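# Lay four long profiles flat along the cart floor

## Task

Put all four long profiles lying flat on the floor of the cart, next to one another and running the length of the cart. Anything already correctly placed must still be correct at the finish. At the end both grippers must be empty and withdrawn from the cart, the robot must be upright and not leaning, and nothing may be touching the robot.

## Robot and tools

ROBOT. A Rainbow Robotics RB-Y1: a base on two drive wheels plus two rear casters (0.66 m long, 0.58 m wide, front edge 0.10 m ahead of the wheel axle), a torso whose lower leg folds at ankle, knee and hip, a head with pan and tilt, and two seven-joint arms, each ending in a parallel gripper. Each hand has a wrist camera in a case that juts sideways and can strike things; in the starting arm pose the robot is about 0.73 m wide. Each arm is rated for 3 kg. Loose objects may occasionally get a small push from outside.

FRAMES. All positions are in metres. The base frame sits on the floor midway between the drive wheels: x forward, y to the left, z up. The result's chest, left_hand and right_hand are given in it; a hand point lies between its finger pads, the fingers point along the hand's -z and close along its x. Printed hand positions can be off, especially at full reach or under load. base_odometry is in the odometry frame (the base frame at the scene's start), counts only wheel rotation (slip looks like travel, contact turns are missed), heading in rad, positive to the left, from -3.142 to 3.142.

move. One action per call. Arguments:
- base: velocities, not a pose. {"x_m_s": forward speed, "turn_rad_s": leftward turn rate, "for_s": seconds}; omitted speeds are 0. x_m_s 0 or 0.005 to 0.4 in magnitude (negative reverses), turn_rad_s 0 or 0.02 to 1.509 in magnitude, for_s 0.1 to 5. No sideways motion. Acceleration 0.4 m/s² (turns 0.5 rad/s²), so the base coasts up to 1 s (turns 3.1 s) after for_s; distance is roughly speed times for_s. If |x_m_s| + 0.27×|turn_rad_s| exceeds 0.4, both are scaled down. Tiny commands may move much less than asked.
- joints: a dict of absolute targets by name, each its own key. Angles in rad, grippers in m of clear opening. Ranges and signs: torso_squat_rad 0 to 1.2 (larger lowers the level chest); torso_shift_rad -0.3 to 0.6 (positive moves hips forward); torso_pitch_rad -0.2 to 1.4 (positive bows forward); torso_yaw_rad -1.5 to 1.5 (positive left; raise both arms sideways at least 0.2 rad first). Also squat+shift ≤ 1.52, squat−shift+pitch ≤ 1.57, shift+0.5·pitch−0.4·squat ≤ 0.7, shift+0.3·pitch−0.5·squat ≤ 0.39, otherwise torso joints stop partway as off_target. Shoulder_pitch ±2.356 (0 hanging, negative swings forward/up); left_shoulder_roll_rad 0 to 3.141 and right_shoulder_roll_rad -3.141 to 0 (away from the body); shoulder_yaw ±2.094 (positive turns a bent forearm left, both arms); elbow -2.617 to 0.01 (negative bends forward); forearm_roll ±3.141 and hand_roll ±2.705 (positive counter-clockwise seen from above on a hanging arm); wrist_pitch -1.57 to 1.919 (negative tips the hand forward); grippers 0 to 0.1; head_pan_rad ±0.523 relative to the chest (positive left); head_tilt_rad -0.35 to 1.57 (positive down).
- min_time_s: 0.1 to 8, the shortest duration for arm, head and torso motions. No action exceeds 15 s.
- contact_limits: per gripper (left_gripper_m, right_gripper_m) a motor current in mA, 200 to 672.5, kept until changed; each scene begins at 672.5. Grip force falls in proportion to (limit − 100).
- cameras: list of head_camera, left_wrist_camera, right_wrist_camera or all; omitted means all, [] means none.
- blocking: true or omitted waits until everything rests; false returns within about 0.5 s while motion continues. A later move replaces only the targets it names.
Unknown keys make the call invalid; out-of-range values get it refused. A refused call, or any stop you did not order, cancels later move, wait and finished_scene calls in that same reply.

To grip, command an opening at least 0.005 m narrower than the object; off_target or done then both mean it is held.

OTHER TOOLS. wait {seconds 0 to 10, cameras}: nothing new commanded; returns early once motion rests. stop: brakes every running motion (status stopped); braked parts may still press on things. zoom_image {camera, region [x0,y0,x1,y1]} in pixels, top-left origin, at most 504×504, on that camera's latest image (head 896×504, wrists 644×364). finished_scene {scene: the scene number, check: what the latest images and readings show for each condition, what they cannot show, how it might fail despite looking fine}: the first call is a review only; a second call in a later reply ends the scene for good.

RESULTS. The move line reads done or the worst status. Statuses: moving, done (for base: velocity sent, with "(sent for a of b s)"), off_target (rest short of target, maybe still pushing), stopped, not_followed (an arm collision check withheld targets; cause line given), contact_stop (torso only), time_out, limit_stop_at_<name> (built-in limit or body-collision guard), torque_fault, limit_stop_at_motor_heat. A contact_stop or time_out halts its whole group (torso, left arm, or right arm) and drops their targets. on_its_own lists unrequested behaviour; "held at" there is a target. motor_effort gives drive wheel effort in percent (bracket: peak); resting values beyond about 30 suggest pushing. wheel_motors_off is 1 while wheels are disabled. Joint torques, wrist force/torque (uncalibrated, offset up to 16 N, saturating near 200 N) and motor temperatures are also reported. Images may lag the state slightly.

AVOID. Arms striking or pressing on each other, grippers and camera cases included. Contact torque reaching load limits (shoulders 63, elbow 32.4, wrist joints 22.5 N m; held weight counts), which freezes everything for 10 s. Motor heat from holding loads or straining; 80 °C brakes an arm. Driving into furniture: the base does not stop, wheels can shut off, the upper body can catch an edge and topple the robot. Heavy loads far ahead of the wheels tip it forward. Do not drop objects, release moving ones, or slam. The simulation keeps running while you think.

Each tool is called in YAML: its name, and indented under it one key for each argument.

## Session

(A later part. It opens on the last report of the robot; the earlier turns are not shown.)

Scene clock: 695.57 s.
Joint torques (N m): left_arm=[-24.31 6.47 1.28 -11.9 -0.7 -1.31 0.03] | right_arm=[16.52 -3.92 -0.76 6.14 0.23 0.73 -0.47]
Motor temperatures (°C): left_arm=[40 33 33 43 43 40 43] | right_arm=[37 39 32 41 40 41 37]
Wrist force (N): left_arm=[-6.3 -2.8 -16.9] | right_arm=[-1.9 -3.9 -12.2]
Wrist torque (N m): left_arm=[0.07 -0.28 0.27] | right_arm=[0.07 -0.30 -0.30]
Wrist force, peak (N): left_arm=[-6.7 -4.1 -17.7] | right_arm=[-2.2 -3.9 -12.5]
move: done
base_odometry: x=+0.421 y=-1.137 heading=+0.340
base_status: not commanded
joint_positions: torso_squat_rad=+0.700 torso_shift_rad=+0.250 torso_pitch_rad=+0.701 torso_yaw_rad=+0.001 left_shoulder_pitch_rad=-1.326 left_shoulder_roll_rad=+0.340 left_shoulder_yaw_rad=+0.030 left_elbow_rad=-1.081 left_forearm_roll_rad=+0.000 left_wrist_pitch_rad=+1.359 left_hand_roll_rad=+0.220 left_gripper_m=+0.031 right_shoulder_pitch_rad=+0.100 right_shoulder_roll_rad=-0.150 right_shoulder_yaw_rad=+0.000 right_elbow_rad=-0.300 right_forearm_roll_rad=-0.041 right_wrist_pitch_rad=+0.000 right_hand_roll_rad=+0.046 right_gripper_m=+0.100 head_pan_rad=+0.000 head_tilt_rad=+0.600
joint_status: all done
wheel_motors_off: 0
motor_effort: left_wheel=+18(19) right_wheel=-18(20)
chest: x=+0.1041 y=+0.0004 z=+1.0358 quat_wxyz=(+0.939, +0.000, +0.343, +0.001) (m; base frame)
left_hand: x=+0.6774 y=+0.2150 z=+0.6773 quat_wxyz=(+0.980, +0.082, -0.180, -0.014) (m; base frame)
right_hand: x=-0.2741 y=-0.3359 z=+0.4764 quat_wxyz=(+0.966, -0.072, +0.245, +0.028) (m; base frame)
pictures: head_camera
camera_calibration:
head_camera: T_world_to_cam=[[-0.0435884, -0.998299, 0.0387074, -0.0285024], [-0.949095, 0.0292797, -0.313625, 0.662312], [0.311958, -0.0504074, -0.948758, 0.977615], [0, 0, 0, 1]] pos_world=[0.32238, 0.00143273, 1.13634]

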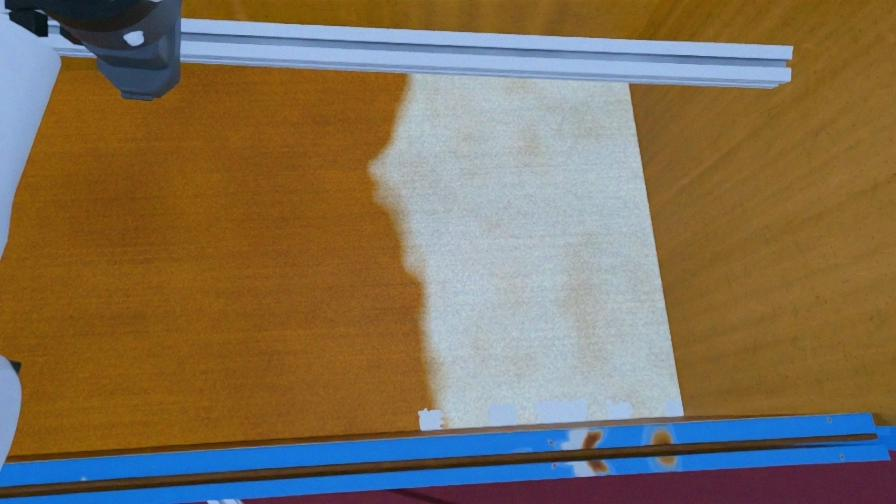

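move:
  joints: {"left_shoulder_roll_rad":0.31,"left_shoulder_yaw_rad":0.23,"left_hand_roll_rad":0.09}
  cameras: []
  min_time_s: 1

move:
  joints: {"torso_squat_rad":0.85,"torso_shift_rad":0.38,"torso_pitch_rad":0.88}
  cameras: ["head_camera"]

Scene clock: 706.40 s.
Joint torques (N m): left_arm=[-24.14 7.21 1.21 -11.93 -0.65 -1.5 -0.13] | right_arm=[16.65 -3.73 -0.69 6.16 0.02 0.99 -0.63]
Motor temperatures (°C): left_arm=[40 33 33 43 43 40 43] | right_arm=[37 39 32 41 40 41 37]
Wrist force (N): left_arm=[-6.3 -1.2 -17.3] | right_arm=[-2.3 -4.0 -12.0]
Wrist torque (N m): left_arm=[-0.22 -0.31 0.22] | right_arm=[0.07 -0.35 -0.27]
Wrist force, peak (N): left_arm=[-6.1 -2.7 -17.6] | right_arm=[-2.1 -4.2 -12.3]
move: done
base_odometry: x=+0.421 y=-1.137 heading=+0.340
base_status: not commanded
joint_positions: torso_squat_rad=+0.700 torso_shift_rad=+0.250 torso_pitch_rad=+0.701 torso_yaw_rad=+0.001 left_shoulder_pitch_rad=-1.326 left_shoulder_roll_rad=+0.310 left_shoulder_yaw_rad=+0.230 left_elbow_rad=-1.081 left_forearm_roll_rad=+0.000 left_wrist_pitch_rad=+1.359 left_hand_roll_rad=+0.090 left_gripper_m=+0.031 right_shoulder_pitch_rad=+0.100 right_shoulder_roll_rad=-0.150 right_shoulder_yaw_rad=+0.000 right_elbow_rad=-0.300 right_forearm_roll_rad=-0.041 right_wrist_pitch_rad=+0.000 right_hand_roll_rad=+0.046 right_gripper_m=+0.100 head_pan_rad=+0.000 head_tilt_rad=+0.600
joint_status: all done
wheel_motors_off: 0
motor_effort: left_wheel=+19(19) right_wheel=-19(22)
chest: x=+0.1041 y=+0.0004 z=+1.0358 quat_wxyz=(+0.939, +0.000, +0.343, +0.001) (m; base frame)
left_hand: x=+0.6780 y=+0.2316 z=+0.6781 quat_wxyz=(+0.984, +0.037, -0.173, +0.006) (m; base frame)
right_hand: x=-0.2741 y=-0.3359 z=+0.4764 quat_wxyz=(+0.966, -0.072, +0.245, +0.028) (m; base frame)
pictures: none
No camera images: "cameras" was empty.

Scene clock: 708.10 s.
Joint torques (N m): left_arm=[-20.44 6.22 1.09 -11.23 -0.82 -0.72 -0.07] | right_arm=[19.95 -3.72 -0.56 7.57 -0.05 1.28 -0.5]
Motor temperatures (°C): left_arm=[40 33 33 43 43 40 43] | right_arm=[37 39 32 41 40 41 37]
Wrist force (N): left_arm=[-3.7 -1.4 -18.3] | right_arm=[-1.0 -3.8 -11.1]
Wrist torque (N m): left_arm=[-0.20 -0.28 0.27] | right_arm=[0.05 -0.26 -0.28]
Wrist force, peak (N): left_arm=[-4.2 -1.3 -19.7] | right_arm=[-2.2 -3.9 -12.1]
move: done
base_odometry: x=+0.421 y=-1.137 heading=+0.340
base_status: not commanded
joint_positions: torso_squat_rad=+0.850 torso_shift_rad=+0.380 torso_pitch_rad=+0.881 torso_yaw_rad=+0.001 left_shoulder_pitch_rad=-1.326 left_shoulder_roll_rad=+0.310 left_shoulder_yaw_rad=+0.230 left_elbow_rad=-1.081 left_forearm_roll_rad=+0.000 left_wrist_pitch_rad=+1.359 left_hand_roll_rad=+0.090 left_gripper_m=+0.031 right_shoulder_pitch_rad=+0.100 right_shoulder_roll_rad=-0.150 right_shoulder_yaw_rad=+0.000 right_elbow_rad=-0.300 right_forearm_roll_rad=-0.041 right_wrist_pitch_rad=+0.000 right_hand_roll_rad=+0.046 right_gripper_m=+0.100 head_pan_rad=+0.000 head_tilt_rad=+0.600
joint_status: all done
wheel_motors_off: 0
motor_effort: left_wheel=+15(21) right_wheel=-16(20)
chest: x=+0.1821 y=+0.0003 z=+0.9065 quat_wxyz=(+0.905, +0.000, +0.426, +0.001) (m; base frame)
left_hand: x=+0.6828 y=+0.2315 z=+0.4519 quat_wxyz=(+0.996, +0.037, -0.084, +0.003) (m; base frame)
right_hand: x=-0.2901 y=-0.3359 z=+0.4239 quat_wxyz=(+0.940, -0.069, +0.331, +0.034) (m; base frame)
pictures: head_camera
camera_calibration:
head_camera: T_world_to_cam=[[-0.0359835, -0.998298, 0.0458916, -0.0280158], [-0.989915, 0.0293099, -0.1386, 0.544614], [0.137019, -0.050416, -0.989285, 0.899219], [0, 0, 0, 1]] pos_world=[0.414903, 0.00140434, 0.966352]

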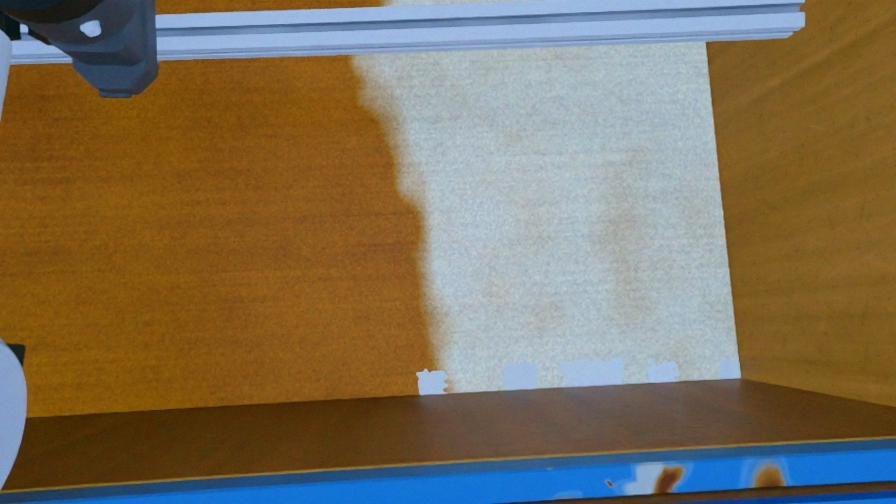

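move:
  joints: {"head_pan_rad":0.5,"head_tilt_rad":0.5}
  cameras: ["head_camera","left_wrist_camera"]

Scene clock: 732.30 s.
Joint torques (N m): left_arm=[-21.07 6.74 1.25 -11.23 -0.69 -0.78 0.05] | right_arm=[20.22 -3.3 -0.07 7.58 0.03 1.15 -0.41]
Motor temperatures (°C): left_arm=[40 33 33 43 43 39 43] | right_arm=[38 39 32 41 40 41 37]
Wrist force (N): left_arm=[-3.8 -1.1 -18.4] | right_arm=[-1.1 -3.8 -11.1]
Wrist torque (N m): left_arm=[-0.24 -0.31 0.24] | right_arm=[0.07 -0.28 -0.29]
Wrist force, peak (N): left_arm=[-4.1 -1.3 -18.5] | right_arm=[-1.1 -3.7 -11.4]
move: done
base_odometry: x=+0.421 y=-1.137 heading=+0.340
base_status: not commanded
joint_positions: torso_squat_rad=+0.850 torso_shift_rad=+0.380 torso_pitch_rad=+0.881 torso_yaw_rad=+0.001 left_shoulder_pitch_rad=-1.326 left_shoulder_roll_rad=+0.310 left_shoulder_yaw_rad=+0.230 left_elbow_rad=-1.081 left_forearm_roll_rad=+0.000 left_wrist_pitch_rad=+1.359 left_hand_roll_rad=+0.090 left_gripper_m=+0.031 right_shoulder_pitch_rad=+0.100 right_shoulder_roll_rad=-0.150 right_shoulder_yaw_rad=+0.000 right_elbow_rad=-0.300 right_forearm_roll_rad=-0.041 right_wrist_pitch_rad=+0.000 right_hand_roll_rad=+0.046 right_gripper_m=+0.100 head_pan_rad=+0.500 head_tilt_rad=+0.500
joint_status: all done
wheel_motors_off: 0
motor_effort: left_wheel=+16(17) right_wheel=-17(19)
chest: x=+0.1821 y=+0.0003 z=+0.9065 quat_wxyz=(+0.905, +0.000, +0.426, +0.001) (m; base frame)
left_hand: x=+0.6828 y=+0.2315 z=+0.4519 quat_wxyz=(+0.996, +0.037, -0.084, +0.003) (m; base frame)
right_hand: x=-0.2901 y=-0.3359 z=+0.4239 quat_wxyz=(+0.940, -0.069, +0.331, +0.034) (m; base frame)
pictures: head_camera, left_wrist_camera
camera_calibration:
head_camera: T_world_to_cam=[[0.268667, -0.90397, -0.33265, 0.250111], [-0.946255, -0.183138, -0.266574, 0.659563], [0.180054, 0.386392, -0.904589, 0.797776], [0, 0, 0, 1]] pos_world=[0.413275, 0.0386301, 0.980682]
left_wrist_camera: T_world_to_cam=[[0.978934, 0.0175644, 0.203418, -0.765033], [-0.067448, -0.912542, 0.403382, 0.106986], [0.192713, -0.408605, -0.892134, 0.445024], [0, 0, 0, 1]] pos_world=[0.670371, 0.292906, 0.509487]

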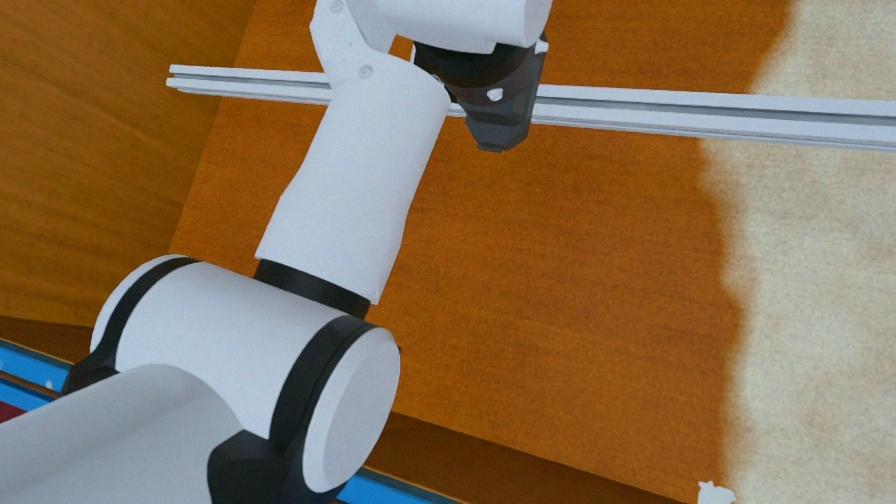

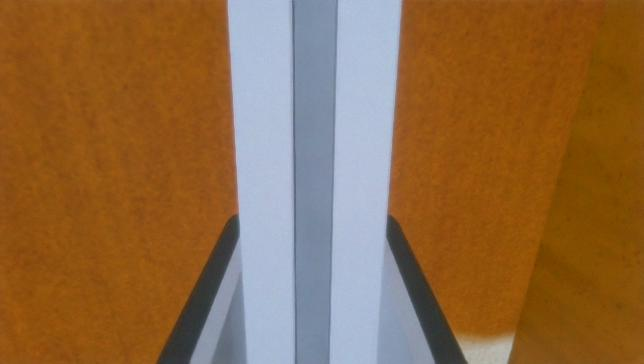

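move:
  joints: {"torso_squat_rad":0.93,"torso_shift_rad":0.45,"torso_pitch_rad":0.97,"left_shoulder_yaw_rad":0.15,"left_hand_roll_rad":0.15,"left_shoulder_roll_rad":0.32,"head_tilt_rad":0.3}
  cameras: ["head_camera","left_wrist_camera"]

Scene clock: 790.40 s.
Joint torques (N m): left_arm=[-18.43 7 0.8 -10.38 -0.5 -0.49 0.3] | right_arm=[21.51 -2.74 -0.39 8.45 0.04 1.36 -0.67]
Motor temperatures (°C): left_arm=[39 33 33 43 43 39 43] | right_arm=[39 39 32 42 40 41 37]
Wrist force (N): left_arm=[-2.6 -1.8 -17.6] | right_arm=[-0.7 -3.8 -10.9]
Wrist torque (N m): left_arm=[0.16 -0.28 0.22] | right_arm=[0.04 -0.28 -0.29]
Wrist force, peak (N): left_arm=[-2.9 -1.9 -19.7] | right_arm=[-0.6 -3.9 -11.4]
move: done
base_odometry: x=+0.421 y=-1.137 heading=+0.340
base_status: not commanded
joint_positions: torso_squat_rad=+0.930 torso_shift_rad=+0.450 torso_pitch_rad=+0.971 torso_yaw_rad=+0.001 left_shoulder_pitch_rad=-1.326 left_shoulder_roll_rad=+0.320 left_shoulder_yaw_rad=+0.150 left_elbow_rad=-1.081 left_forearm_roll_rad=+0.000 left_wrist_pitch_rad=+1.359 left_hand_roll_rad=+0.150 left_gripper_m=+0.031 right_shoulder_pitch_rad=+0.100 right_shoulder_roll_rad=-0.150 right_shoulder_yaw_rad=+0.000 right_elbow_rad=-0.300 right_forearm_roll_rad=-0.041 right_wrist_pitch_rad=+0.000 right_hand_roll_rad=+0.046 right_gripper_m=+0.100 head_pan_rad=+0.500 head_tilt_rad=+0.300
joint_status: all done
wheel_motors_off: 0
motor_effort: left_wheel=+15(17) right_wheel=-15(17)
chest: x=+0.2095 y=+0.0003 z=+0.8321 quat_wxyz=(+0.885, +0.000, +0.466, +0.001) (m; base frame)
left_hand: x=+0.6675 y=+0.2233 z=+0.3344 quat_wxyz=(+0.998, +0.053, -0.042, -0.005) (m; base frame)
right_hand: x=-0.3042 y=-0.3359 z=+0.3938 quat_wxyz=(+0.925, -0.067, +0.373, +0.037) (m; base frame)
pictures: head_camera, left_wrist_camera
camera_calibration:
head_camera: T_world_to_cam=[[0.229113, -0.90292, -0.363652, 0.254352], [-0.930241, -0.0930907, -0.354946, 0.745868], [0.286635, 0.419606, -0.861261, 0.628359], [0, 0, 0, 1]] pos_world=[0.455452, 0.0354291, 0.89842]
left_wrist_camera: T_world_to_cam=[[0.992798, 0.00169708, 0.119786, -0.703729], [-0.0440858, -0.924556, 0.378487, 0.141229], [0.111391, -0.381042, -0.917823, 0.396418], [0, 0, 0, 1]] pos_world=[0.660729, 0.282821, 0.394685]

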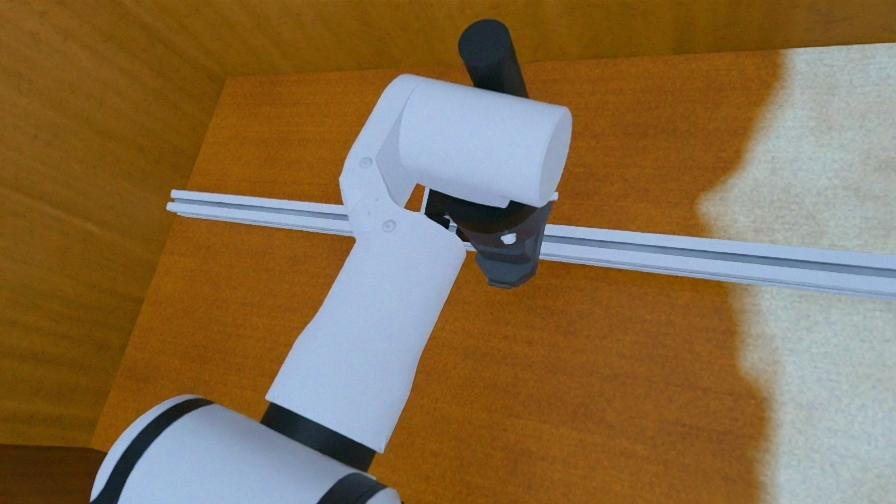

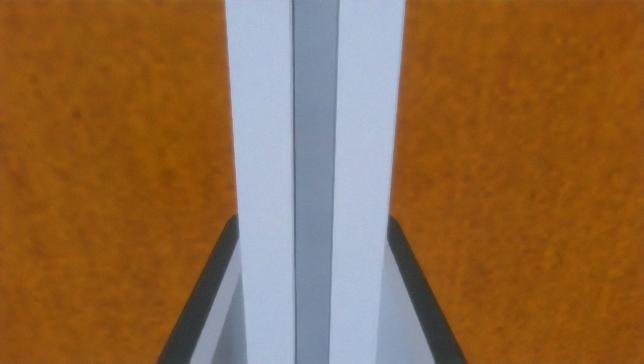

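move:
  joints: {"torso_squat_rad":0.955,"torso_shift_rad":0.47,"torso_pitch_rad":1.0,"head_pan_rad":0.0}
  cameras: ["head_camera"]

Scene clock: 795.80 s.
Joint torques (N m): left_arm=[-3.36 3.8 0.73 0.89 -0.14 -7.24 0.4] | right_arm=[21.97 -2.41 0.03 8.53 0.1 1.16 -0.62]
Motor temperatures (°C): left_arm=[39 33 33 42 43 39 43] | right_arm=[39 39 32 42 40 41 37]
Wrist force (N): left_arm=[-21.7 6.0 67.7] | right_arm=[-0.4 -3.7 -10.7]
Wrist torque (N m): left_arm=[-0.65 2.05 -0.47] | right_arm=[0.02 -0.24 -0.28]
Wrist force, peak (N): left_arm=[-28.7 6.7 88.5] | right_arm=[-0.8 -3.9 -11.2]
move: done
base_odometry: x=+0.420 y=-1.137 heading=+0.340
base_status: not commanded
joint_positions: torso_squat_rad=+0.955 torso_shift_rad=+0.469 torso_pitch_rad=+0.997 torso_yaw_rad=+0.002 left_shoulder_pitch_rad=-1.330 left_shoulder_roll_rad=+0.320 left_shoulder_yaw_rad=+0.150 left_elbow_rad=-1.084 left_forearm_roll_rad=+0.000 left_wrist_pitch_rad=+1.361 left_hand_roll_rad=+0.150 left_gripper_m=+0.030 right_shoulder_pitch_rad=+0.100 right_shoulder_roll_rad=-0.150 right_shoulder_yaw_rad=+0.000 right_elbow_rad=-0.300 right_forearm_roll_rad=-0.041 right_wrist_pitch_rad=+0.000 right_hand_roll_rad=+0.046 right_gripper_m=+0.100 head_pan_rad=+0.000 head_tilt_rad=+0.300
joint_status: all done
wheel_motors_off: 0
motor_effort: left_wheel=+22(27) right_wheel=-9(21)
chest: x=+0.2146 y=+0.0001 z=+0.8090 quat_wxyz=(+0.878, +0.000, +0.478, +0.001) (m; base frame)
left_hand: x=+0.6616 y=+0.2230 z=+0.3015 quat_wxyz=(+0.998, +0.053, -0.031, -0.006) (m; base frame)
right_hand: x=-0.3106 y=-0.3359 z=+0.3843 quat_wxyz=(+0.920, -0.066, +0.386, +0.038) (m; base frame)
pictures: head_camera
camera_calibration:
head_camera: T_world_to_cam=[[-0.0438111, -0.998339, 0.037424, -0.0105602], [-0.948034, 0.0297288, -0.316776, 0.715613], [0.315137, -0.0493575, -0.947762, 0.668939], [0, 0, 0, 1]] pos_world=[0.467155, 0.0012002, 0.861079]

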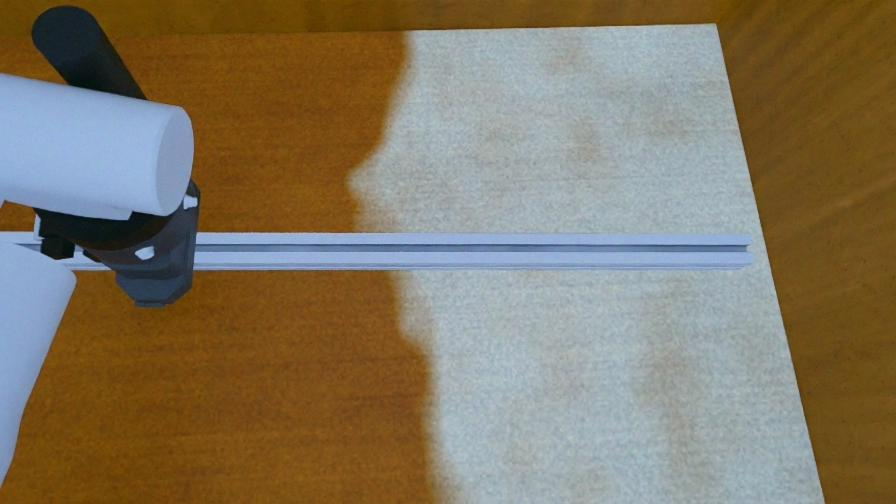

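move:
  joints: {"left_gripper_m":0.1}
  cameras: ["left_wrist_camera"]

move:
  joints: {"torso_squat_rad":0.85,"torso_shift_rad":0.38,"torso_pitch_rad":0.88}
  cameras: ["head_camera"]

Scene clock: 802.40 s.
Joint torques (N m): left_arm=[13.98 -2.9 -0.09 9.22 1.3 4.4 0.72] | right_arm=[22.6 -3.01 -0.25 8.83 -0.02 1.68 -0.63]
Motor temperatures (°C): left_arm=[39 33 33 42 43 40 43] | right_arm=[40 39 32 42 40 41 37]
Wrist force (N): left_arm=[25.9 5.5 39.4] | right_arm=[-0.2 -3.8 -10.7]
Wrist torque (N m): left_arm=[-0.49 1.43 0.14] | right_arm=[0.02 -0.22 -0.28]
Wrist force, peak (N): left_arm=[-21.6 6.1 68.1] | right_arm=[-0.3 -3.7 -11.2]
move: done
base_odometry: x=+0.421 y=-1.137 heading=+0.339
base_status: not commanded
joint_positions: torso_squat_rad=+0.955 torso_shift_rad=+0.469 torso_pitch_rad=+0.998 torso_yaw_rad=+0.002 left_shoulder_pitch_rad=-1.334 left_shoulder_roll_rad=+0.322 left_shoulder_yaw_rad=+0.150 left_elbow_rad=-1.086 left_forearm_roll_rad=+0.000 left_wrist_pitch_rad=+1.358 left_hand_roll_rad=+0.150 left_gripper_m=+0.100 right_shoulder_pitch_rad=+0.100 right_shoulder_roll_rad=-0.150 right_shoulder_yaw_rad=+0.000 right_elbow_rad=-0.300 right_forearm_roll_rad=-0.041 right_wrist_pitch_rad=+0.000 right_hand_roll_rad=+0.046 right_gripper_m=+0.100 head_pan_rad=+0.000 head_tilt_rad=+0.300
joint_status: all done
wheel_motors_off: 0
motor_effort: left_wheel=+9(23) right_wheel=-11(16)
chest: x=+0.2147 y=+0.0001 z=+0.8088 quat_wxyz=(+0.878, +0.000, +0.478, +0.001) (m; base frame)
left_hand: x=+0.6654 y=+0.2227 z=+0.3035 quat_wxyz=(+0.998, +0.053, -0.036, -0.007) (m; base frame)
right_hand: x=-0.3106 y=-0.3358 z=+0.3844 quat_wxyz=(+0.919, -0.066, +0.386, +0.038) (m; base frame)
pictures: left_wrist_camera
camera_calibration:
left_wrist_camera: T_world_to_cam=[[0.994244, 0.000228091, 0.107143, -0.694787], [-0.0406388, -0.924471, 0.37908, 0.14979], [0.0991369, -0.381252, -0.91914, 0.376721], [0, 0, 0, 1]] pos_world=[0.659528, 0.282261, 0.363918]

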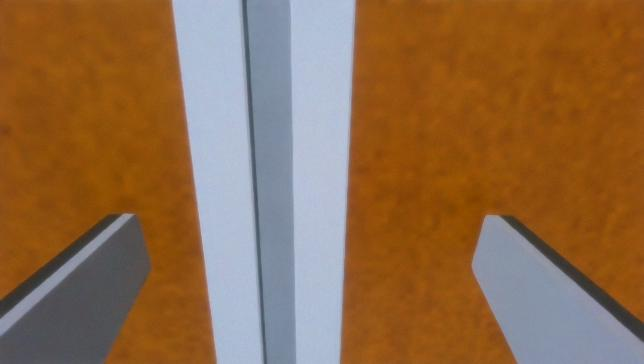

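Scene clock: 804.00 s.
Joint torques (N m): left_arm=[-16.49 4.48 0.08 -8.48 0.04 -0.15 0.45] | right_arm=[19.7 -3.26 -0.4 7.44 0.14 1.44 -0.74]
Motor temperatures (°C): left_arm=[39 33 33 42 43 40 43] | right_arm=[40 39 32 42 40 41 37]
Wrist force (N): left_arm=[-2.4 -0.8 -8.6] | right_arm=[-1.1 -3.6 -11.5]
Wrist torque (N m): left_arm=[-0.24 -0.33 0.28] | right_arm=[0.03 -0.27 -0.29]
Wrist force, peak (N): left_arm=[25.3 5.4 37.3] | right_arm=[-1.1 -3.6 -11.5]
move: done
base_odometry: x=+0.421 y=-1.137 heading=+0.340
base_status: not commanded
joint_positions: torso_squat_rad=+0.850 torso_shift_rad=+0.380 torso_pitch_rad=+0.880 torso_yaw_rad=+0.002 left_shoulder_pitch_rad=-1.327 left_shoulder_roll_rad=+0.320 left_shoulder_yaw_rad=+0.150 left_elbow_rad=-1.082 left_forearm_roll_rad=+0.000 left_wrist_pitch_rad=+1.359 left_hand_roll_rad=+0.150 left_gripper_m=+0.100 right_shoulder_pitch_rad=+0.100 right_shoulder_roll_rad=-0.150 right_shoulder_yaw_rad=+0.000 right_elbow_rad=-0.300 right_forearm_roll_rad=-0.041 right_wrist_pitch_rad=+0.000 right_hand_roll_rad=+0.046 right_gripper_m=+0.100 head_pan_rad=+0.000 head_tilt_rad=+0.300
joint_status: all done
wheel_motors_off: 0
motor_effort: left_wheel=+13(13) right_wheel=-12(16)
chest: x=+0.1818 y=+0.0002 z=+0.9067 quat_wxyz=(+0.905, +0.000, +0.426, +0.001) (m; base frame)
left_hand: x=+0.6838 y=+0.2235 z=+0.4532 quat_wxyz=(+0.995, +0.053, -0.088, -0.003) (m; base frame)
right_hand: x=-0.2901 y=-0.3359 z=+0.4236 quat_wxyz=(+0.941, -0.069, +0.331, +0.034) (m; base frame)
pictures: head_camera
camera_calibration:
head_camera: T_world_to_cam=[[-0.0481098, -0.998316, 0.0324183, -0.0102751], [-0.90445, 0.0297677, -0.42554, 0.80624], [0.423859, -0.0497934, -0.904359, 0.712729], [0, 0, 0, 1]] pos_world=[0.426613, 0.00123147, 0.987984]

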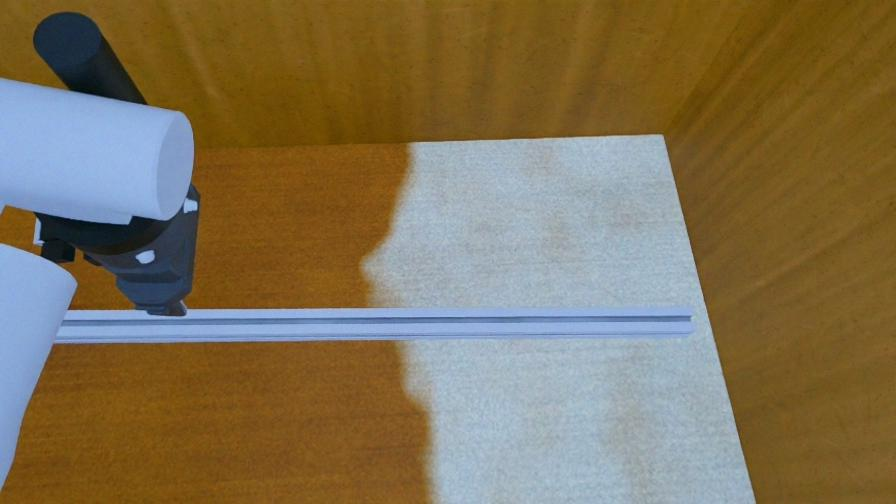

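move:
  joints: {"torso_squat_rad":0.4,"torso_shift_rad":0.0,"torso_pitch_rad":0.3,"head_tilt_rad":0.8}
  cameras: []

move:
  base: {"x_m_s":-0.3,"for_s":3.0}
  cameras: ["head_camera"]

Scene clock: 811.47 s.
Joint torques (N m): left_arm=[-23.13 6.23 0.36 -8.45 0.02 -0.92 0.47] | right_arm=[7.02 -5.02 -0.49 2.13 0.18 0.18 -0.64]
Motor temperatures (°C): left_arm=[39 33 33 41 43 40 43] | right_arm=[39 39 32 42 40 41 37]
Wrist force (N): left_arm=[-4.6 0.2 -7.8] | right_arm=[-4.4 -4.0 -12.8]
Wrist torque (N m): left_arm=[-0.34 -0.36 0.32] | right_arm=[0.07 -0.45 -0.30]
Wrist force, peak (N): left_arm=[-2.5 -1.0 -9.8] | right_arm=[-4.6 -3.9 -13.0]
move: done
base_odometry: x=+0.421 y=-1.137 heading=+0.340
base_status: not commanded
joint_positions: torso_squat_rad=+0.400 torso_shift_rad=+0.000 torso_pitch_rad=+0.300 torso_yaw_rad=+0.002 left_shoulder_pitch_rad=-1.327 left_shoulder_roll_rad=+0.320 left_shoulder_yaw_rad=+0.150 left_elbow_rad=-1.082 left_forearm_roll_rad=+0.000 left_wrist_pitch_rad=+1.359 left_hand_roll_rad=+0.150 left_gripper_m=+0.100 right_shoulder_pitch_rad=+0.100 right_shoulder_roll_rad=-0.150 right_shoulder_yaw_rad=+0.000 right_elbow_rad=-0.300 right_forearm_roll_rad=-0.041 right_wrist_pitch_rad=+0.000 right_hand_roll_rad=+0.046 right_gripper_m=+0.100 head_pan_rad=+0.000 head_tilt_rad=+0.800
joint_status: all done
wheel_motors_off: 0
motor_effort: left_wheel=+15(15) right_wheel=-14(15)
chest: x=-0.1366 y=+0.0002 z=+1.2208 quat_wxyz=(+0.989, +0.000, +0.149, +0.001) (m; base frame)
left_hand: x=+0.5318 y=+0.2235 z=+1.1166 quat_wxyz=(+0.928, +0.052, -0.369, +0.012) (m; base frame)
right_hand: x=-0.2666 y=-0.3359 z=+0.5582 quat_wxyz=(+0.996, -0.075, +0.048, +0.013) (m; base frame)
pictures: none
No camera images: "cameras" was empty.

Scene clock: 815.87 s.
Joint torques (N m): left_arm=[-23.4 7.56 0.1 -8.62 -0.14 -1.24 0.63] | right_arm=[6.55 -5 -0.27 1.81 0.09 0.15 -0.51]
Motor temperatures (°C): left_arm=[39 33 33 41 43 40 43] | right_arm=[39 39 32 41 40 41 37]
Wrist force (N): left_arm=[-4.8 -0.1 -7.4] | right_arm=[-4.3 -3.7 -12.8]
Wrist torque (N m): left_arm=[-0.31 -0.40 0.35] | right_arm=[0.05 -0.44 -0.29]
Wrist force, peak (N): left_arm=[-4.7 -0.1 -8.3] | right_arm=[-4.7 -3.7 -13.0]
move: done
base_odometry: x=-0.428 y=-1.435 heading=+0.338
base_status: done (sent for 3 of 3 s)
joint_positions: torso_squat_rad=+0.400 torso_shift_rad=+0.000 torso_pitch_rad=+0.300 torso_yaw_rad=+0.002 left_shoulder_pitch_rad=-1.327 left_shoulder_roll_rad=+0.320 left_shoulder_yaw_rad=+0.150 left_elbow_rad=-1.082 left_forearm_roll_rad=+0.000 left_wrist_pitch_rad=+1.359 left_hand_roll_rad=+0.150 left_gripper_m=+0.100 right_shoulder_pitch_rad=+0.100 right_shoulder_roll_rad=-0.150 right_shoulder_yaw_rad=+0.000 right_elbow_rad=-0.300 right_forearm_roll_rad=-0.041 right_wrist_pitch_rad=+0.000 right_hand_roll_rad=+0.046 right_gripper_m=+0.100 head_pan_rad=+0.000 head_tilt_rad=+0.800
joint_status: not commanded
wheel_motors_off: 0
motor_effort: left_wheel=-13(37) right_wheel=+16(41)
chest: x=-0.1365 y=+0.0003 z=+1.2208 quat_wxyz=(+0.989, +0.000, +0.149, +0.001) (m; base frame)
left_hand: x=+0.5317 y=+0.2235 z=+1.1165 quat_wxyz=(+0.928, +0.052, -0.369, +0.012) (m; base frame)
right_hand: x=-0.2667 y=-0.3359 z=+0.5582 quat_wxyz=(+0.996, -0.076, +0.048, +0.013) (m; base frame)
pictures: head_camera
camera_calibration:
head_camera: T_world_to_cam=[[-0.0504201, -0.998298, 0.0293202, -0.0381332], [-0.867539, 0.0292335, -0.496509, 0.705672], [0.494806, -0.0504704, -0.867536, 1.18843], [0, 0, 0, 1]] pos_world=[0.0222312, 0.00128321, 1.3825]

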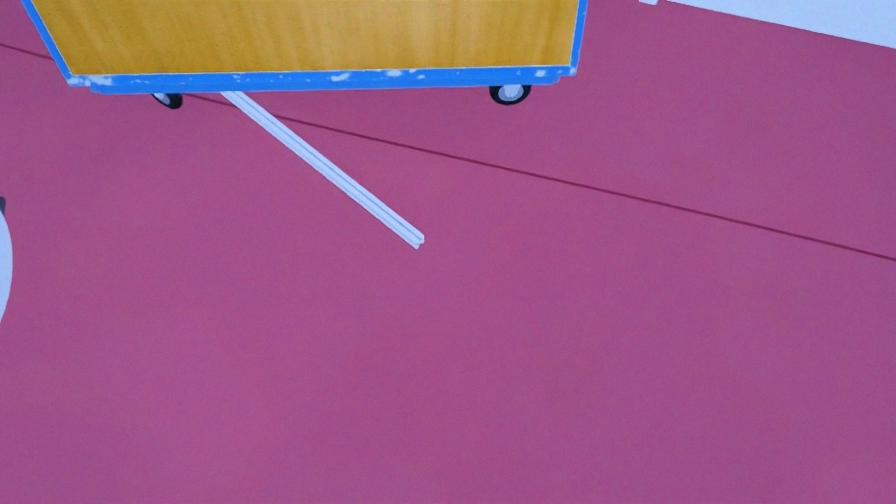

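move:
  base: {"turn_rad_s":0.15,"for_s":1.0}
  joints: {"left_shoulder_pitch_rad":-0.421,"left_elbow_rad":-2.066,"left_wrist_pitch_rad":1.397,"left_shoulder_roll_rad":0.1,"left_shoulder_yaw_rad":0.03,"left_hand_roll_rad":2.55}
  cameras: []

move:
  base: {"x_m_s":0.25,"for_s":2.6}
  cameras: []

move:
  base: {"turn_rad_s":-0.15,"for_s":1.08}
  joints: {"torso_squat_rad":0.6,"torso_shift_rad":0.1,"torso_pitch_rad":0.6,"head_tilt_rad":0.7}
  cameras: ["head_camera"]

Scene clock: 864.90 s.
Joint torques (N m): left_arm=[-11.6 0.76 0.29 -8.93 -0.34 -1.41 -0.15] | right_arm=[6.55 -5.26 -1 1.89 0.21 -0.1 -0.58]
Motor temperatures (°C): left_arm=[40 33 33 41 43 39 43] | right_arm=[37 39 32 40 40 40 37]
Wrist force (N): left_arm=[2.1 3.5 -7.2] | right_arm=[-4.4 -3.6 -12.7]
Wrist torque (N m): left_arm=[-0.52 0.00 0.23] | right_arm=[0.04 -0.45 -0.30]
Wrist force, peak (N): left_arm=[-5.1 -0.3 -7.9] | right_arm=[-4.8 -4.0 -12.9]
move: done
base_odometry: x=-0.429 y=-1.436 heading=+0.487
base_status: done (sent for 1 of 1 s)
joint_positions: torso_squat_rad=+0.400 torso_shift_rad=+0.000 torso_pitch_rad=+0.300 torso_yaw_rad=+0.001 left_shoulder_pitch_rad=-0.421 left_shoulder_roll_rad=+0.100 left_shoulder_yaw_rad=+0.030 left_elbow_rad=-2.066 left_forearm_roll_rad=+0.000 left_wrist_pitch_rad=+1.397 left_hand_roll_rad=+2.550 left_gripper_m=+0.100 right_shoulder_pitch_rad=+0.100 right_shoulder_roll_rad=-0.150 right_shoulder_yaw_rad=+0.000 right_elbow_rad=-0.300 right_forearm_roll_rad=-0.041 right_wrist_pitch_rad=+0.000 right_hand_roll_rad=+0.046 right_gripper_m=+0.100 head_pan_rad=+0.000 head_tilt_rad=+0.800
joint_status: all done
wheel_motors_off: 0
motor_effort: left_wheel=+2(40) right_wheel=+18(45)
chest: x=-0.1366 y=+0.0003 z=+1.2208 quat_wxyz=(+0.989, +0.000, +0.149, +0.001) (m; base frame)
left_hand: x=+0.3352 y=+0.2012 z=+0.9789 quat_wxyz=(+0.329, -0.354, -0.128, +0.866) (m; base frame)
right_hand: x=-0.2667 y=-0.3359 z=+0.5583 quat_wxyz=(+0.996, -0.076, +0.048, +0.013) (m; base frame)
pictures: none
No camera images: "cameras" was empty.

Scene clock: 868.47 s.
Joint torques (N m): left_arm=[-11.54 1.2 0.03 -8.82 -0.4 -1.55 -0.29] | right_arm=[7.23 -5.07 -0.23 2.17 0.33 0.22 -0.55]
Motor temperatures (°C): left_arm=[40 33 33 41 43 39 42] | right_arm=[37 39 32 40 40 40 37]
Wrist force (N): left_arm=[2.2 3.3 -7.2] | right_arm=[-4.4 -3.7 -12.8]
Wrist torque (N m): left_arm=[-0.51 0.06 0.21] | right_arm=[0.05 -0.45 -0.29]
Wrist force, peak (N): left_arm=[1.9 3.9 -7.7] | right_arm=[-4.9 -3.9 -12.9]
move: done
base_odometry: x=+0.145 y=-1.131 heading=+0.489
base_status: done (sent for 2.6 of 2.6 s)
joint_positions: torso_squat_rad=+0.400 torso_shift_rad=+0.000 torso_pitch_rad=+0.300 torso_yaw_rad=+0.001 left_shoulder_pitch_rad=-0.421 left_shoulder_roll_rad=+0.100 left_shoulder_yaw_rad=+0.030 left_elbow_rad=-2.066 left_forearm_roll_rad=+0.000 left_wrist_pitch_rad=+1.397 left_hand_roll_rad=+2.550 left_gripper_m=+0.100 right_shoulder_pitch_rad=+0.100 right_shoulder_roll_rad=-0.150 right_shoulder_yaw_rad=+0.000 right_elbow_rad=-0.300 right_forearm_roll_rad=-0.041 right_wrist_pitch_rad=+0.000 right_hand_roll_rad=+0.046 right_gripper_m=+0.100 head_pan_rad=+0.000 head_tilt_rad=+0.800
joint_status: not commanded
wheel_motors_off: 0
motor_effort: left_wheel=+9(46) right_wheel=-12(53)
chest: x=-0.1365 y=+0.0003 z=+1.2208 quat_wxyz=(+0.989, +0.000, +0.150, +0.001) (m; base frame)
left_hand: x=+0.3353 y=+0.2012 z=+0.9789 quat_wxyz=(+0.329, -0.354, -0.128, +0.866) (m; base frame)
right_hand: x=-0.2665 y=-0.3359 z=+0.5582 quat_wxyz=(+0.996, -0.076, +0.048, +0.013) (m; base frame)
pictures: none
No camera images: "cameras" was empty.

Scene clock: 870.40 s.
Joint torques (N m): left_arm=[-6.74 0.04 0.66 -9.25 -0.22 -0.86 -0.02] | right_arm=[14.73 -4.24 -0.15 4.94 0.04 0.81 -0.49]
Motor temperatures (°C): left_arm=[39 33 33 41 43 39 42] | right_arm=[37 39 32 40 40 40 37]
Wrist force (N): left_arm=[0.8 2.1 -8.0] | right_arm=[-2.6 -3.6 -12.2]
Wrist torque (N m): left_arm=[-0.42 -0.05 0.19] | right_arm=[0.02 -0.35 -0.29]
Wrist force, peak (N): left_arm=[1.3 2.5 -8.6] | right_arm=[-4.0 -3.9 -13.0]
move: done
base_odometry: x=+0.146 y=-1.131 heading=+0.329
base_status: done (sent for 1.07 of 1.07 s)
joint_positions: torso_squat_rad=+0.600 torso_shift_rad=+0.100 torso_pitch_rad=+0.600 torso_yaw_rad=+0.001 left_shoulder_pitch_rad=-0.421 left_shoulder_roll_rad=+0.100 left_shoulder_yaw_rad=+0.030 left_elbow_rad=-2.066 left_forearm_roll_rad=+0.000 left_wrist_pitch_rad=+1.397 left_hand_roll_rad=+2.550 left_gripper_m=+0.100 right_shoulder_pitch_rad=+0.100 right_shoulder_roll_rad=-0.150 right_shoulder_yaw_rad=+0.000 right_elbow_rad=-0.300 right_forearm_roll_rad=-0.041 right_wrist_pitch_rad=+0.000 right_hand_roll_rad=+0.046 right_gripper_m=+0.100 head_pan_rad=+0.000 head_tilt_rad=+0.700
joint_status: all done
wheel_motors_off: 0
motor_effort: left_wheel=-2(45) right_wheel=-17(39)
chest: x=+0.0045 y=+0.0003 z=+1.1107 quat_wxyz=(+0.955, +0.000, +0.296, +0.001) (m; base frame)
left_hand: x=+0.3837 y=+0.2012 z=+0.7402 quat_wxyz=(+0.344, -0.221, -0.077, +0.909) (m; base frame)
right_hand: x=-0.3157 y=-0.3359 z=+0.5162 quat_wxyz=(+0.977, -0.073, +0.197, +0.024) (m; base frame)
pictures: head_camera
camera_calibration:
head_camera: T_world_to_cam=[[-0.0436309, -0.998298, 0.0387048, -0.0370022], [-0.948932, 0.0292947, -0.314119, 0.582315], [0.31245, -0.0504335, -0.948594, 1.09731], [0, 0, 0, 1]] pos_world=[0.208109, 0.00134309, 1.22525]

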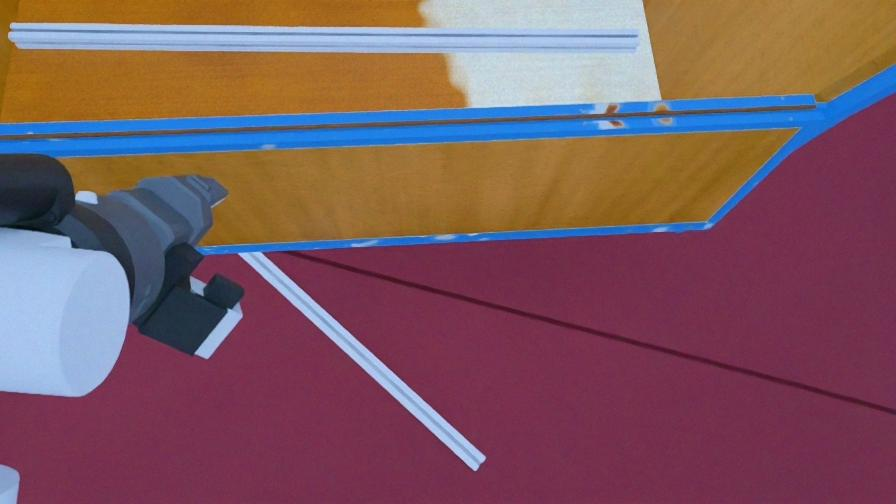

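move:
  base: {"x_m_s":0.1,"for_s":0.4}
  joints: {"torso_squat_rad":1.0,"torso_shift_rad":0.515,"torso_pitch_rad":1.08,"head_tilt_rad":0.0,"left_hand_roll_rad":2.45}
  cameras: []

move:
  joints: {"left_shoulder_pitch_rad":-0.82,"left_elbow_rad":-1.164,"left_wrist_pitch_rad":0.865,"left_shoulder_roll_rad":0.18}
  cameras: ["head_camera","left_wrist_camera"]

Scene clock: 880.60 s.
Joint torques (N m): left_arm=[1.58 -0.38 -0.11 -7.78 -0.08 0.02 0.18] | right_arm=[23.41 -2.29 -0.27 9.21 -0.16 1.48 -0.66]
Motor temperatures (°C): left_arm=[39 33 33 41 43 39 42] | right_arm=[37 39 32 40 40 40 37]
Wrist force (N): left_arm=[-1.0 0.1 -9.0] | right_arm=[0.1 -3.9 -10.5]
Wrist torque (N m): left_arm=[-0.30 -0.20 0.21] | right_arm=[0.03 -0.22 -0.28]
Wrist force, peak (N): left_arm=[-0.8 0.3 -9.5] | right_arm=[-2.8 -3.6 -12.6]
move: done
base_odometry: x=+0.183 y=-1.118 heading=+0.328
base_status: done (sent for 0.4 of 0.4 s)
joint_positions: torso_squat_rad=+1.000 torso_shift_rad=+0.515 torso_pitch_rad=+1.080 torso_yaw_rad=+0.001 left_shoulder_pitch_rad=-0.421 left_shoulder_roll_rad=+0.100 left_shoulder_yaw_rad=+0.030 left_elbow_rad=-2.066 left_forearm_roll_rad=+0.000 left_wrist_pitch_rad=+1.397 left_hand_roll_rad=+2.450 left_gripper_m=+0.100 right_shoulder_pitch_rad=+0.100 right_shoulder_roll_rad=-0.150 right_shoulder_yaw_rad=+0.000 right_elbow_rad=-0.300 right_forearm_roll_rad=-0.041 right_wrist_pitch_rad=+0.000 right_hand_roll_rad=+0.046 right_gripper_m=+0.100 head_pan_rad=+0.000 head_tilt_rad=+0.000
joint_status: all done
wheel_motors_off: 0
motor_effort: left_wheel=-1(43) right_wheel=+3(39)
chest: x=+0.2313 y=+0.0003 z=+0.7555 quat_wxyz=(+0.858, +0.000, +0.514, +0.001) (m; base frame)
left_hand: x=+0.3966 y=+0.2011 z=+0.2517 quat_wxyz=(+0.399, +0.001, +0.007, +0.917) (m; base frame)
right_hand: x=-0.3273 y=-0.3359 z=+0.3759 quat_wxyz=(+0.903, -0.065, +0.423, +0.041) (m; base frame)
pictures: none
No camera images: "cameras" was empty.

Scene clock: 882.27 s.
Joint torques (N m): left_arm=[-1.31 1.15 -0.4 -5.76 -0.08 0.4 0.5] | right_arm=[23.61 -2.14 -0.65 9.07 0.06 1.78 -0.63]
Motor temperatures (°C): left_arm=[38 33 33 41 43 39 42] | right_arm=[37 39 32 40 40 40 37]
Wrist force (N): left_arm=[-1.0 0.3 -8.4] | right_arm=[0.0 -4.0 -10.5]
Wrist torque (N m): left_arm=[-0.33 -0.21 0.27] | right_arm=[0.05 -0.23 -0.27]
Wrist force, peak (N): left_arm=[-1.5 0.5 -9.5] | right_arm=[0.1 -4.1 -10.9]
move: done
base_odometry: x=+0.183 y=-1.118 heading=+0.328
base_status: not commanded
joint_positions: torso_squat_rad=+1.000 torso_shift_rad=+0.515 torso_pitch_rad=+1.080 torso_yaw_rad=+0.001 left_shoulder_pitch_rad=-0.820 left_shoulder_roll_rad=+0.180 left_shoulder_yaw_rad=+0.030 left_elbow_rad=-1.164 left_forearm_roll_rad=+0.000 left_wrist_pitch_rad=+0.865 left_hand_roll_rad=+2.450 left_gripper_m=+0.100 right_shoulder_pitch_rad=+0.100 right_shoulder_roll_rad=-0.150 right_shoulder_yaw_rad=+0.000 right_elbow_rad=-0.300 right_forearm_roll_rad=-0.041 right_wrist_pitch_rad=+0.000 right_hand_roll_rad=+0.046 right_gripper_m=+0.100 head_pan_rad=+0.000 head_tilt_rad=+0.000
joint_status: all done
wheel_motors_off: 0
motor_effort: left_wheel=+1(1) right_wheel=+3(5)
chest: x=+0.2312 y=+0.0003 z=+0.7555 quat_wxyz=(+0.858, +0.000, +0.514, +0.001) (m; base frame)
left_hand: x=+0.4344 y=+0.1949 z=+0.1025 quat_wxyz=(+0.446, -0.008, -0.006, +0.895) (m; base frame)
right_hand: x=-0.3272 y=-0.3359 z=+0.3759 quat_wxyz=(+0.903, -0.065, +0.423, +0.041) (m; base frame)
pictures: head_camera, left_wrist_camera
camera_calibration:
head_camera: T_world_to_cam=[[-0.051317, -0.998311, 0.027223, 0.00478631], [-0.857505, 0.0300738, -0.513595, 0.841728], [0.511909, -0.0497, -0.857601, 0.439297], [0, 0, 0, 1]] pos_world=[0.497151, 0.00129736, 0.808919]
left_wrist_camera: T_world_to_cam=[[-0.618726, 0.785176, 0.0260249, 0.112463], [0.691918, 0.528951, 0.491386, -0.422078], [0.372058, 0.32204, -0.870553, -0.0563117], [0, 0, 0, 1]] pos_world=[0.382578, 0.15309, 0.155454]

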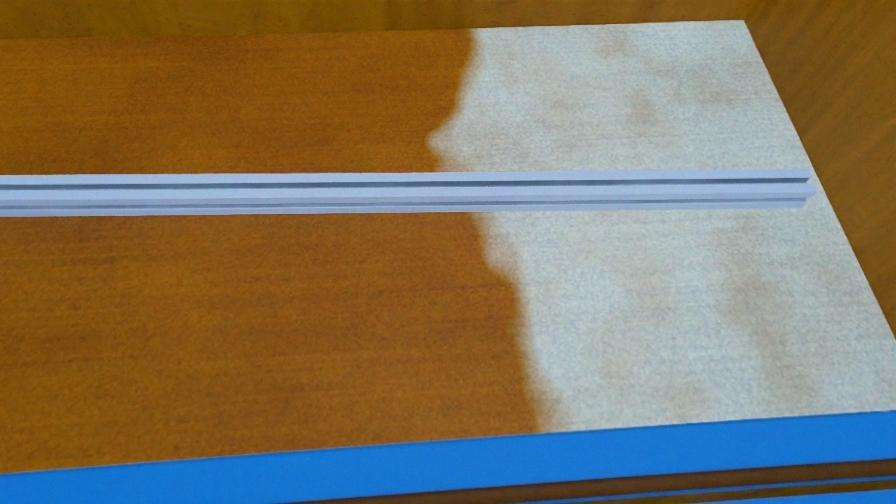

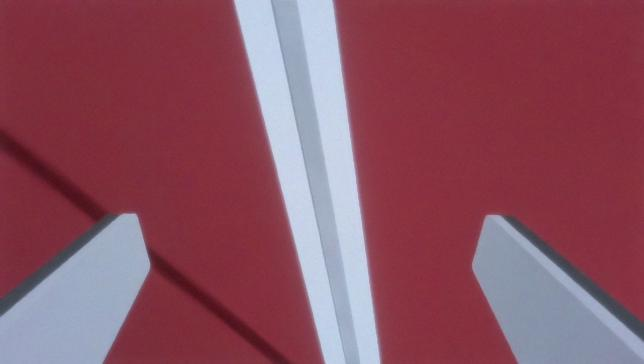

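move:
  joints: {"left_shoulder_pitch_rad":-0.9,"left_elbow_rad":-0.93,"left_wrist_pitch_rad":0.71,"left_shoulder_roll_rad":0.21,"left_hand_roll_rad":2.57}
  cameras: ["left_wrist_camera"]

Scene clock: 892.60 s.
Joint torques (N m): left_arm=[-2.73 1.28 -0.17 -4.74 -0.13 -0.09 0.26] | right_arm=[23.57 -2.28 -0.37 8.93 -0.09 1.64 -0.58]
Motor temperatures (°C): left_arm=[38 33 33 40 43 39 42] | right_arm=[38 39 32 41 40 40 37]
Wrist force (N): left_arm=[-1.0 0.4 -8.5] | right_arm=[0.1 -4.0 -10.5]
Wrist torque (N m): left_arm=[-0.33 -0.23 0.27] | right_arm=[0.04 -0.20 -0.26]
Wrist force, peak (N): left_arm=[-0.5 1.2 -9.2] | right_arm=[0.1 -4.2 -10.8]
move: done
base_odometry: x=+0.183 y=-1.118 heading=+0.329
base_status: not commanded
joint_positions: torso_squat_rad=+1.000 torso_shift_rad=+0.515 torso_pitch_rad=+1.080 torso_yaw_rad=+0.001 left_shoulder_pitch_rad=-0.900 left_shoulder_roll_rad=+0.210 left_shoulder_yaw_rad=+0.030 left_elbow_rad=-0.930 left_forearm_roll_rad=+0.000 left_wrist_pitch_rad=+0.710 left_hand_roll_rad=+2.570 left_gripper_m=+0.100 right_shoulder_pitch_rad=+0.100 right_shoulder_roll_rad=-0.150 right_shoulder_yaw_rad=+0.000 right_elbow_rad=-0.300 right_forearm_roll_rad=-0.041 right_wrist_pitch_rad=+0.000 right_hand_roll_rad=+0.046 right_gripper_m=+0.100 head_pan_rad=+0.000 head_tilt_rad=+0.000
joint_status: all done
wheel_motors_off: 0
motor_effort: left_wheel=+1(2) right_wheel=+2(5)
chest: x=+0.2312 y=+0.0003 z=+0.7555 quat_wxyz=(+0.858, +0.000, +0.514, +0.001) (m; base frame)
left_hand: x=+0.4296 y=+0.2115 z=+0.0748 quat_wxyz=(+0.400, -0.006, -0.017, +0.916) (m; base frame)
right_hand: x=-0.3272 y=-0.3359 z=+0.3759 quat_wxyz=(+0.903, -0.065, +0.423, +0.041) (m; base frame)
pictures: left_wrist_camera
camera_calibration:
left_wrist_camera: T_world_to_cam=[[-0.695276, 0.717832, 0.0361685, 0.143536], [0.631365, 0.58593, 0.508001, -0.401189], [0.343467, 0.376037, -0.860597, -0.0838593], [0, 0, 0, 1]] pos_world=[0.381897, 0.163568, 0.126444]

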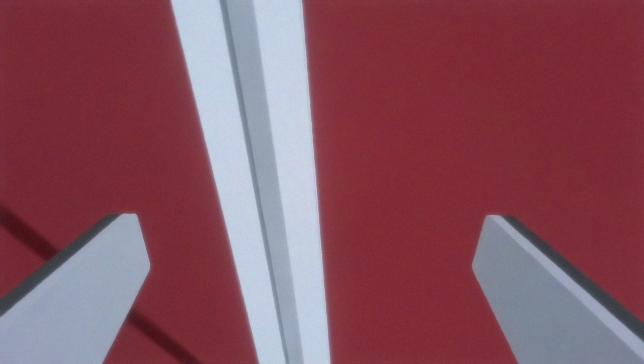

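move:
  joints: {"left_shoulder_pitch_rad":-0.96,"left_elbow_rad":-0.735,"left_wrist_pitch_rad":0.6,"left_shoulder_roll_rad":0.22,"left_hand_roll_rad":2.6}
  cameras: ["left_wrist_camera"]

Scene clock: 896.90 s.
Joint torques (N m): left_arm=[-1.8 1.88 -0.59 -3.55 -0.25 0.33 0.31] | right_arm=[23.36 -2.65 -0.36 9.31 0.24 1.53 -0.66]
Motor temperatures (°C): left_arm=[37 33 33 40 43 39 42] | right_arm=[38 39 32 41 40 40 37]
Wrist force (N): left_arm=[-1.6 0.5 -8.3] | right_arm=[0.1 -3.9 -10.7]
Wrist torque (N m): left_arm=[-0.32 -0.25 0.23] | right_arm=[0.03 -0.20 -0.28]
Wrist force, peak (N): left_arm=[-1.3 0.4 -9.1] | right_arm=[0.4 -4.1 -10.9]
move: done
base_odometry: x=+0.183 y=-1.118 heading=+0.329
base_status: not commanded
joint_positions: torso_squat_rad=+1.000 torso_shift_rad=+0.515 torso_pitch_rad=+1.080 torso_yaw_rad=+0.001 left_shoulder_pitch_rad=-0.960 left_shoulder_roll_rad=+0.220 left_shoulder_yaw_rad=+0.030 left_elbow_rad=-0.735 left_forearm_roll_rad=+0.000 left_wrist_pitch_rad=+0.600 left_hand_roll_rad=+2.600 left_gripper_m=+0.100 right_shoulder_pitch_rad=+0.100 right_shoulder_roll_rad=-0.150 right_shoulder_yaw_rad=+0.000 right_elbow_rad=-0.300 right_forearm_roll_rad=-0.041 right_wrist_pitch_rad=+0.000 right_hand_roll_rad=+0.046 right_gripper_m=+0.100 head_pan_rad=+0.000 head_tilt_rad=+0.000
joint_status: all done
wheel_motors_off: 0
motor_effort: left_wheel=+1(2) right_wheel=+1(4)
chest: x=+0.2312 y=+0.0003 z=+0.7555 quat_wxyz=(+0.858, +0.000, +0.514, +0.001) (m; base frame)
left_hand: x=+0.4122 y=+0.2206 z=+0.0560 quat_wxyz=(+0.390, +0.007, -0.019, +0.920) (m; base frame)
right_hand: x=-0.3273 y=-0.3359 z=+0.3759 quat_wxyz=(+0.903, -0.065, +0.423, +0.041) (m; base frame)
pictures: left_wrist_camera
camera_calibration:
left_wrist_camera: T_world_to_cam=[[-0.709488, 0.702122, 0.0604281, 0.133556], [0.629787, 0.593239, 0.501433, -0.38657], [0.316219, 0.393818, -0.863084, -0.0900159], [0, 0, 0, 1]] pos_world=[0.366678, 0.171006, 0.108077]

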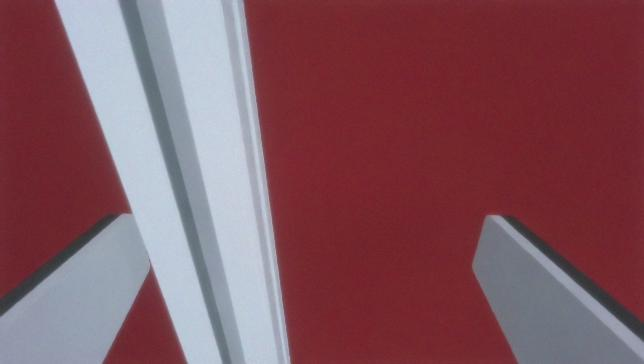

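move:
  joints: {"left_shoulder_pitch_rad":-0.992,"left_wrist_pitch_rad":0.632,"left_shoulder_roll_rad":0.194,"left_hand_roll_rad":2.68}
  cameras: ["left_wrist_camera"]

Scene clock: 908.60 s.
Joint torques (N m): left_arm=[-3.46 0.67 -0.85 -3.76 -0.12 0.22 0.14] | right_arm=[23.29 -2.66 -0.9 9.09 0.01 1.75 -0.6]
Motor temperatures (°C): left_arm=[37 33 33 40 43 39 42] | right_arm=[39 39 32 41 40 40 37]
Wrist force (N): left_arm=[-1.7 0.4 -8.2] | right_arm=[0.2 -4.1 -10.4]
Wrist torque (N m): left_arm=[-0.33 -0.30 0.22] | right_arm=[0.06 -0.19 -0.26]
Wrist force, peak (N): left_arm=[-1.6 0.8 -9.0] | right_arm=[0.3 -4.2 -10.8]
move: done
base_odometry: x=+0.183 y=-1.118 heading=+0.329
base_status: not commanded
joint_positions: torso_squat_rad=+1.000 torso_shift_rad=+0.515 torso_pitch_rad=+1.080 torso_yaw_rad=+0.001 left_shoulder_pitch_rad=-0.992 left_shoulder_roll_rad=+0.194 left_shoulder_yaw_rad=+0.030 left_elbow_rad=-0.735 left_forearm_roll_rad=+0.000 left_wrist_pitch_rad=+0.632 left_hand_roll_rad=+2.680 left_gripper_m=+0.100 right_shoulder_pitch_rad=+0.100 right_shoulder_roll_rad=-0.150 right_shoulder_yaw_rad=+0.000 right_elbow_rad=-0.300 right_forearm_roll_rad=-0.041 right_wrist_pitch_rad=+0.000 right_hand_roll_rad=+0.046 right_gripper_m=+0.100 head_pan_rad=+0.000 head_tilt_rad=+0.000
joint_status: all done
wheel_motors_off: 0
motor_effort: left_wheel=+1(2) right_wheel=+3(4)
chest: x=+0.2312 y=+0.0003 z=+0.7555 quat_wxyz=(+0.858, +0.000, +0.514, +0.001) (m; base frame)
left_hand: x=+0.4218 y=+0.1971 z=+0.0591 quat_wxyz=(+0.354, +0.005, -0.005, +0.935) (m; base frame)
right_hand: x=-0.3273 y=-0.3359 z=+0.3759 quat_wxyz=(+0.903, -0.065, +0.423, +0.041) (m; base frame)
pictures: left_wrist_camera
camera_calibration:
left_wrist_camera: T_world_to_cam=[[-0.762402, 0.645364, 0.0474223, 0.190975], [0.583428, 0.653831, 0.481785, -0.37153], [0.279921, 0.394981, -0.875005, -0.0653841], [0, 0, 0, 1]] pos_world=[0.380663, 0.145495, 0.11273]

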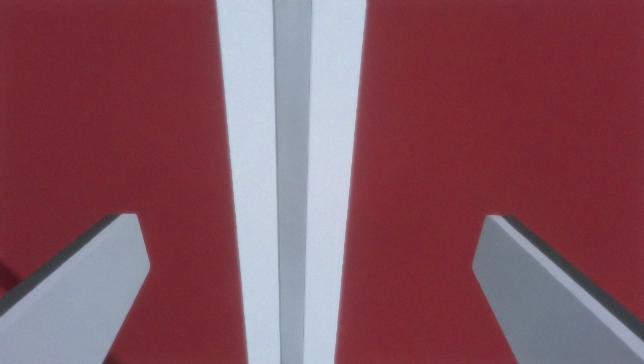

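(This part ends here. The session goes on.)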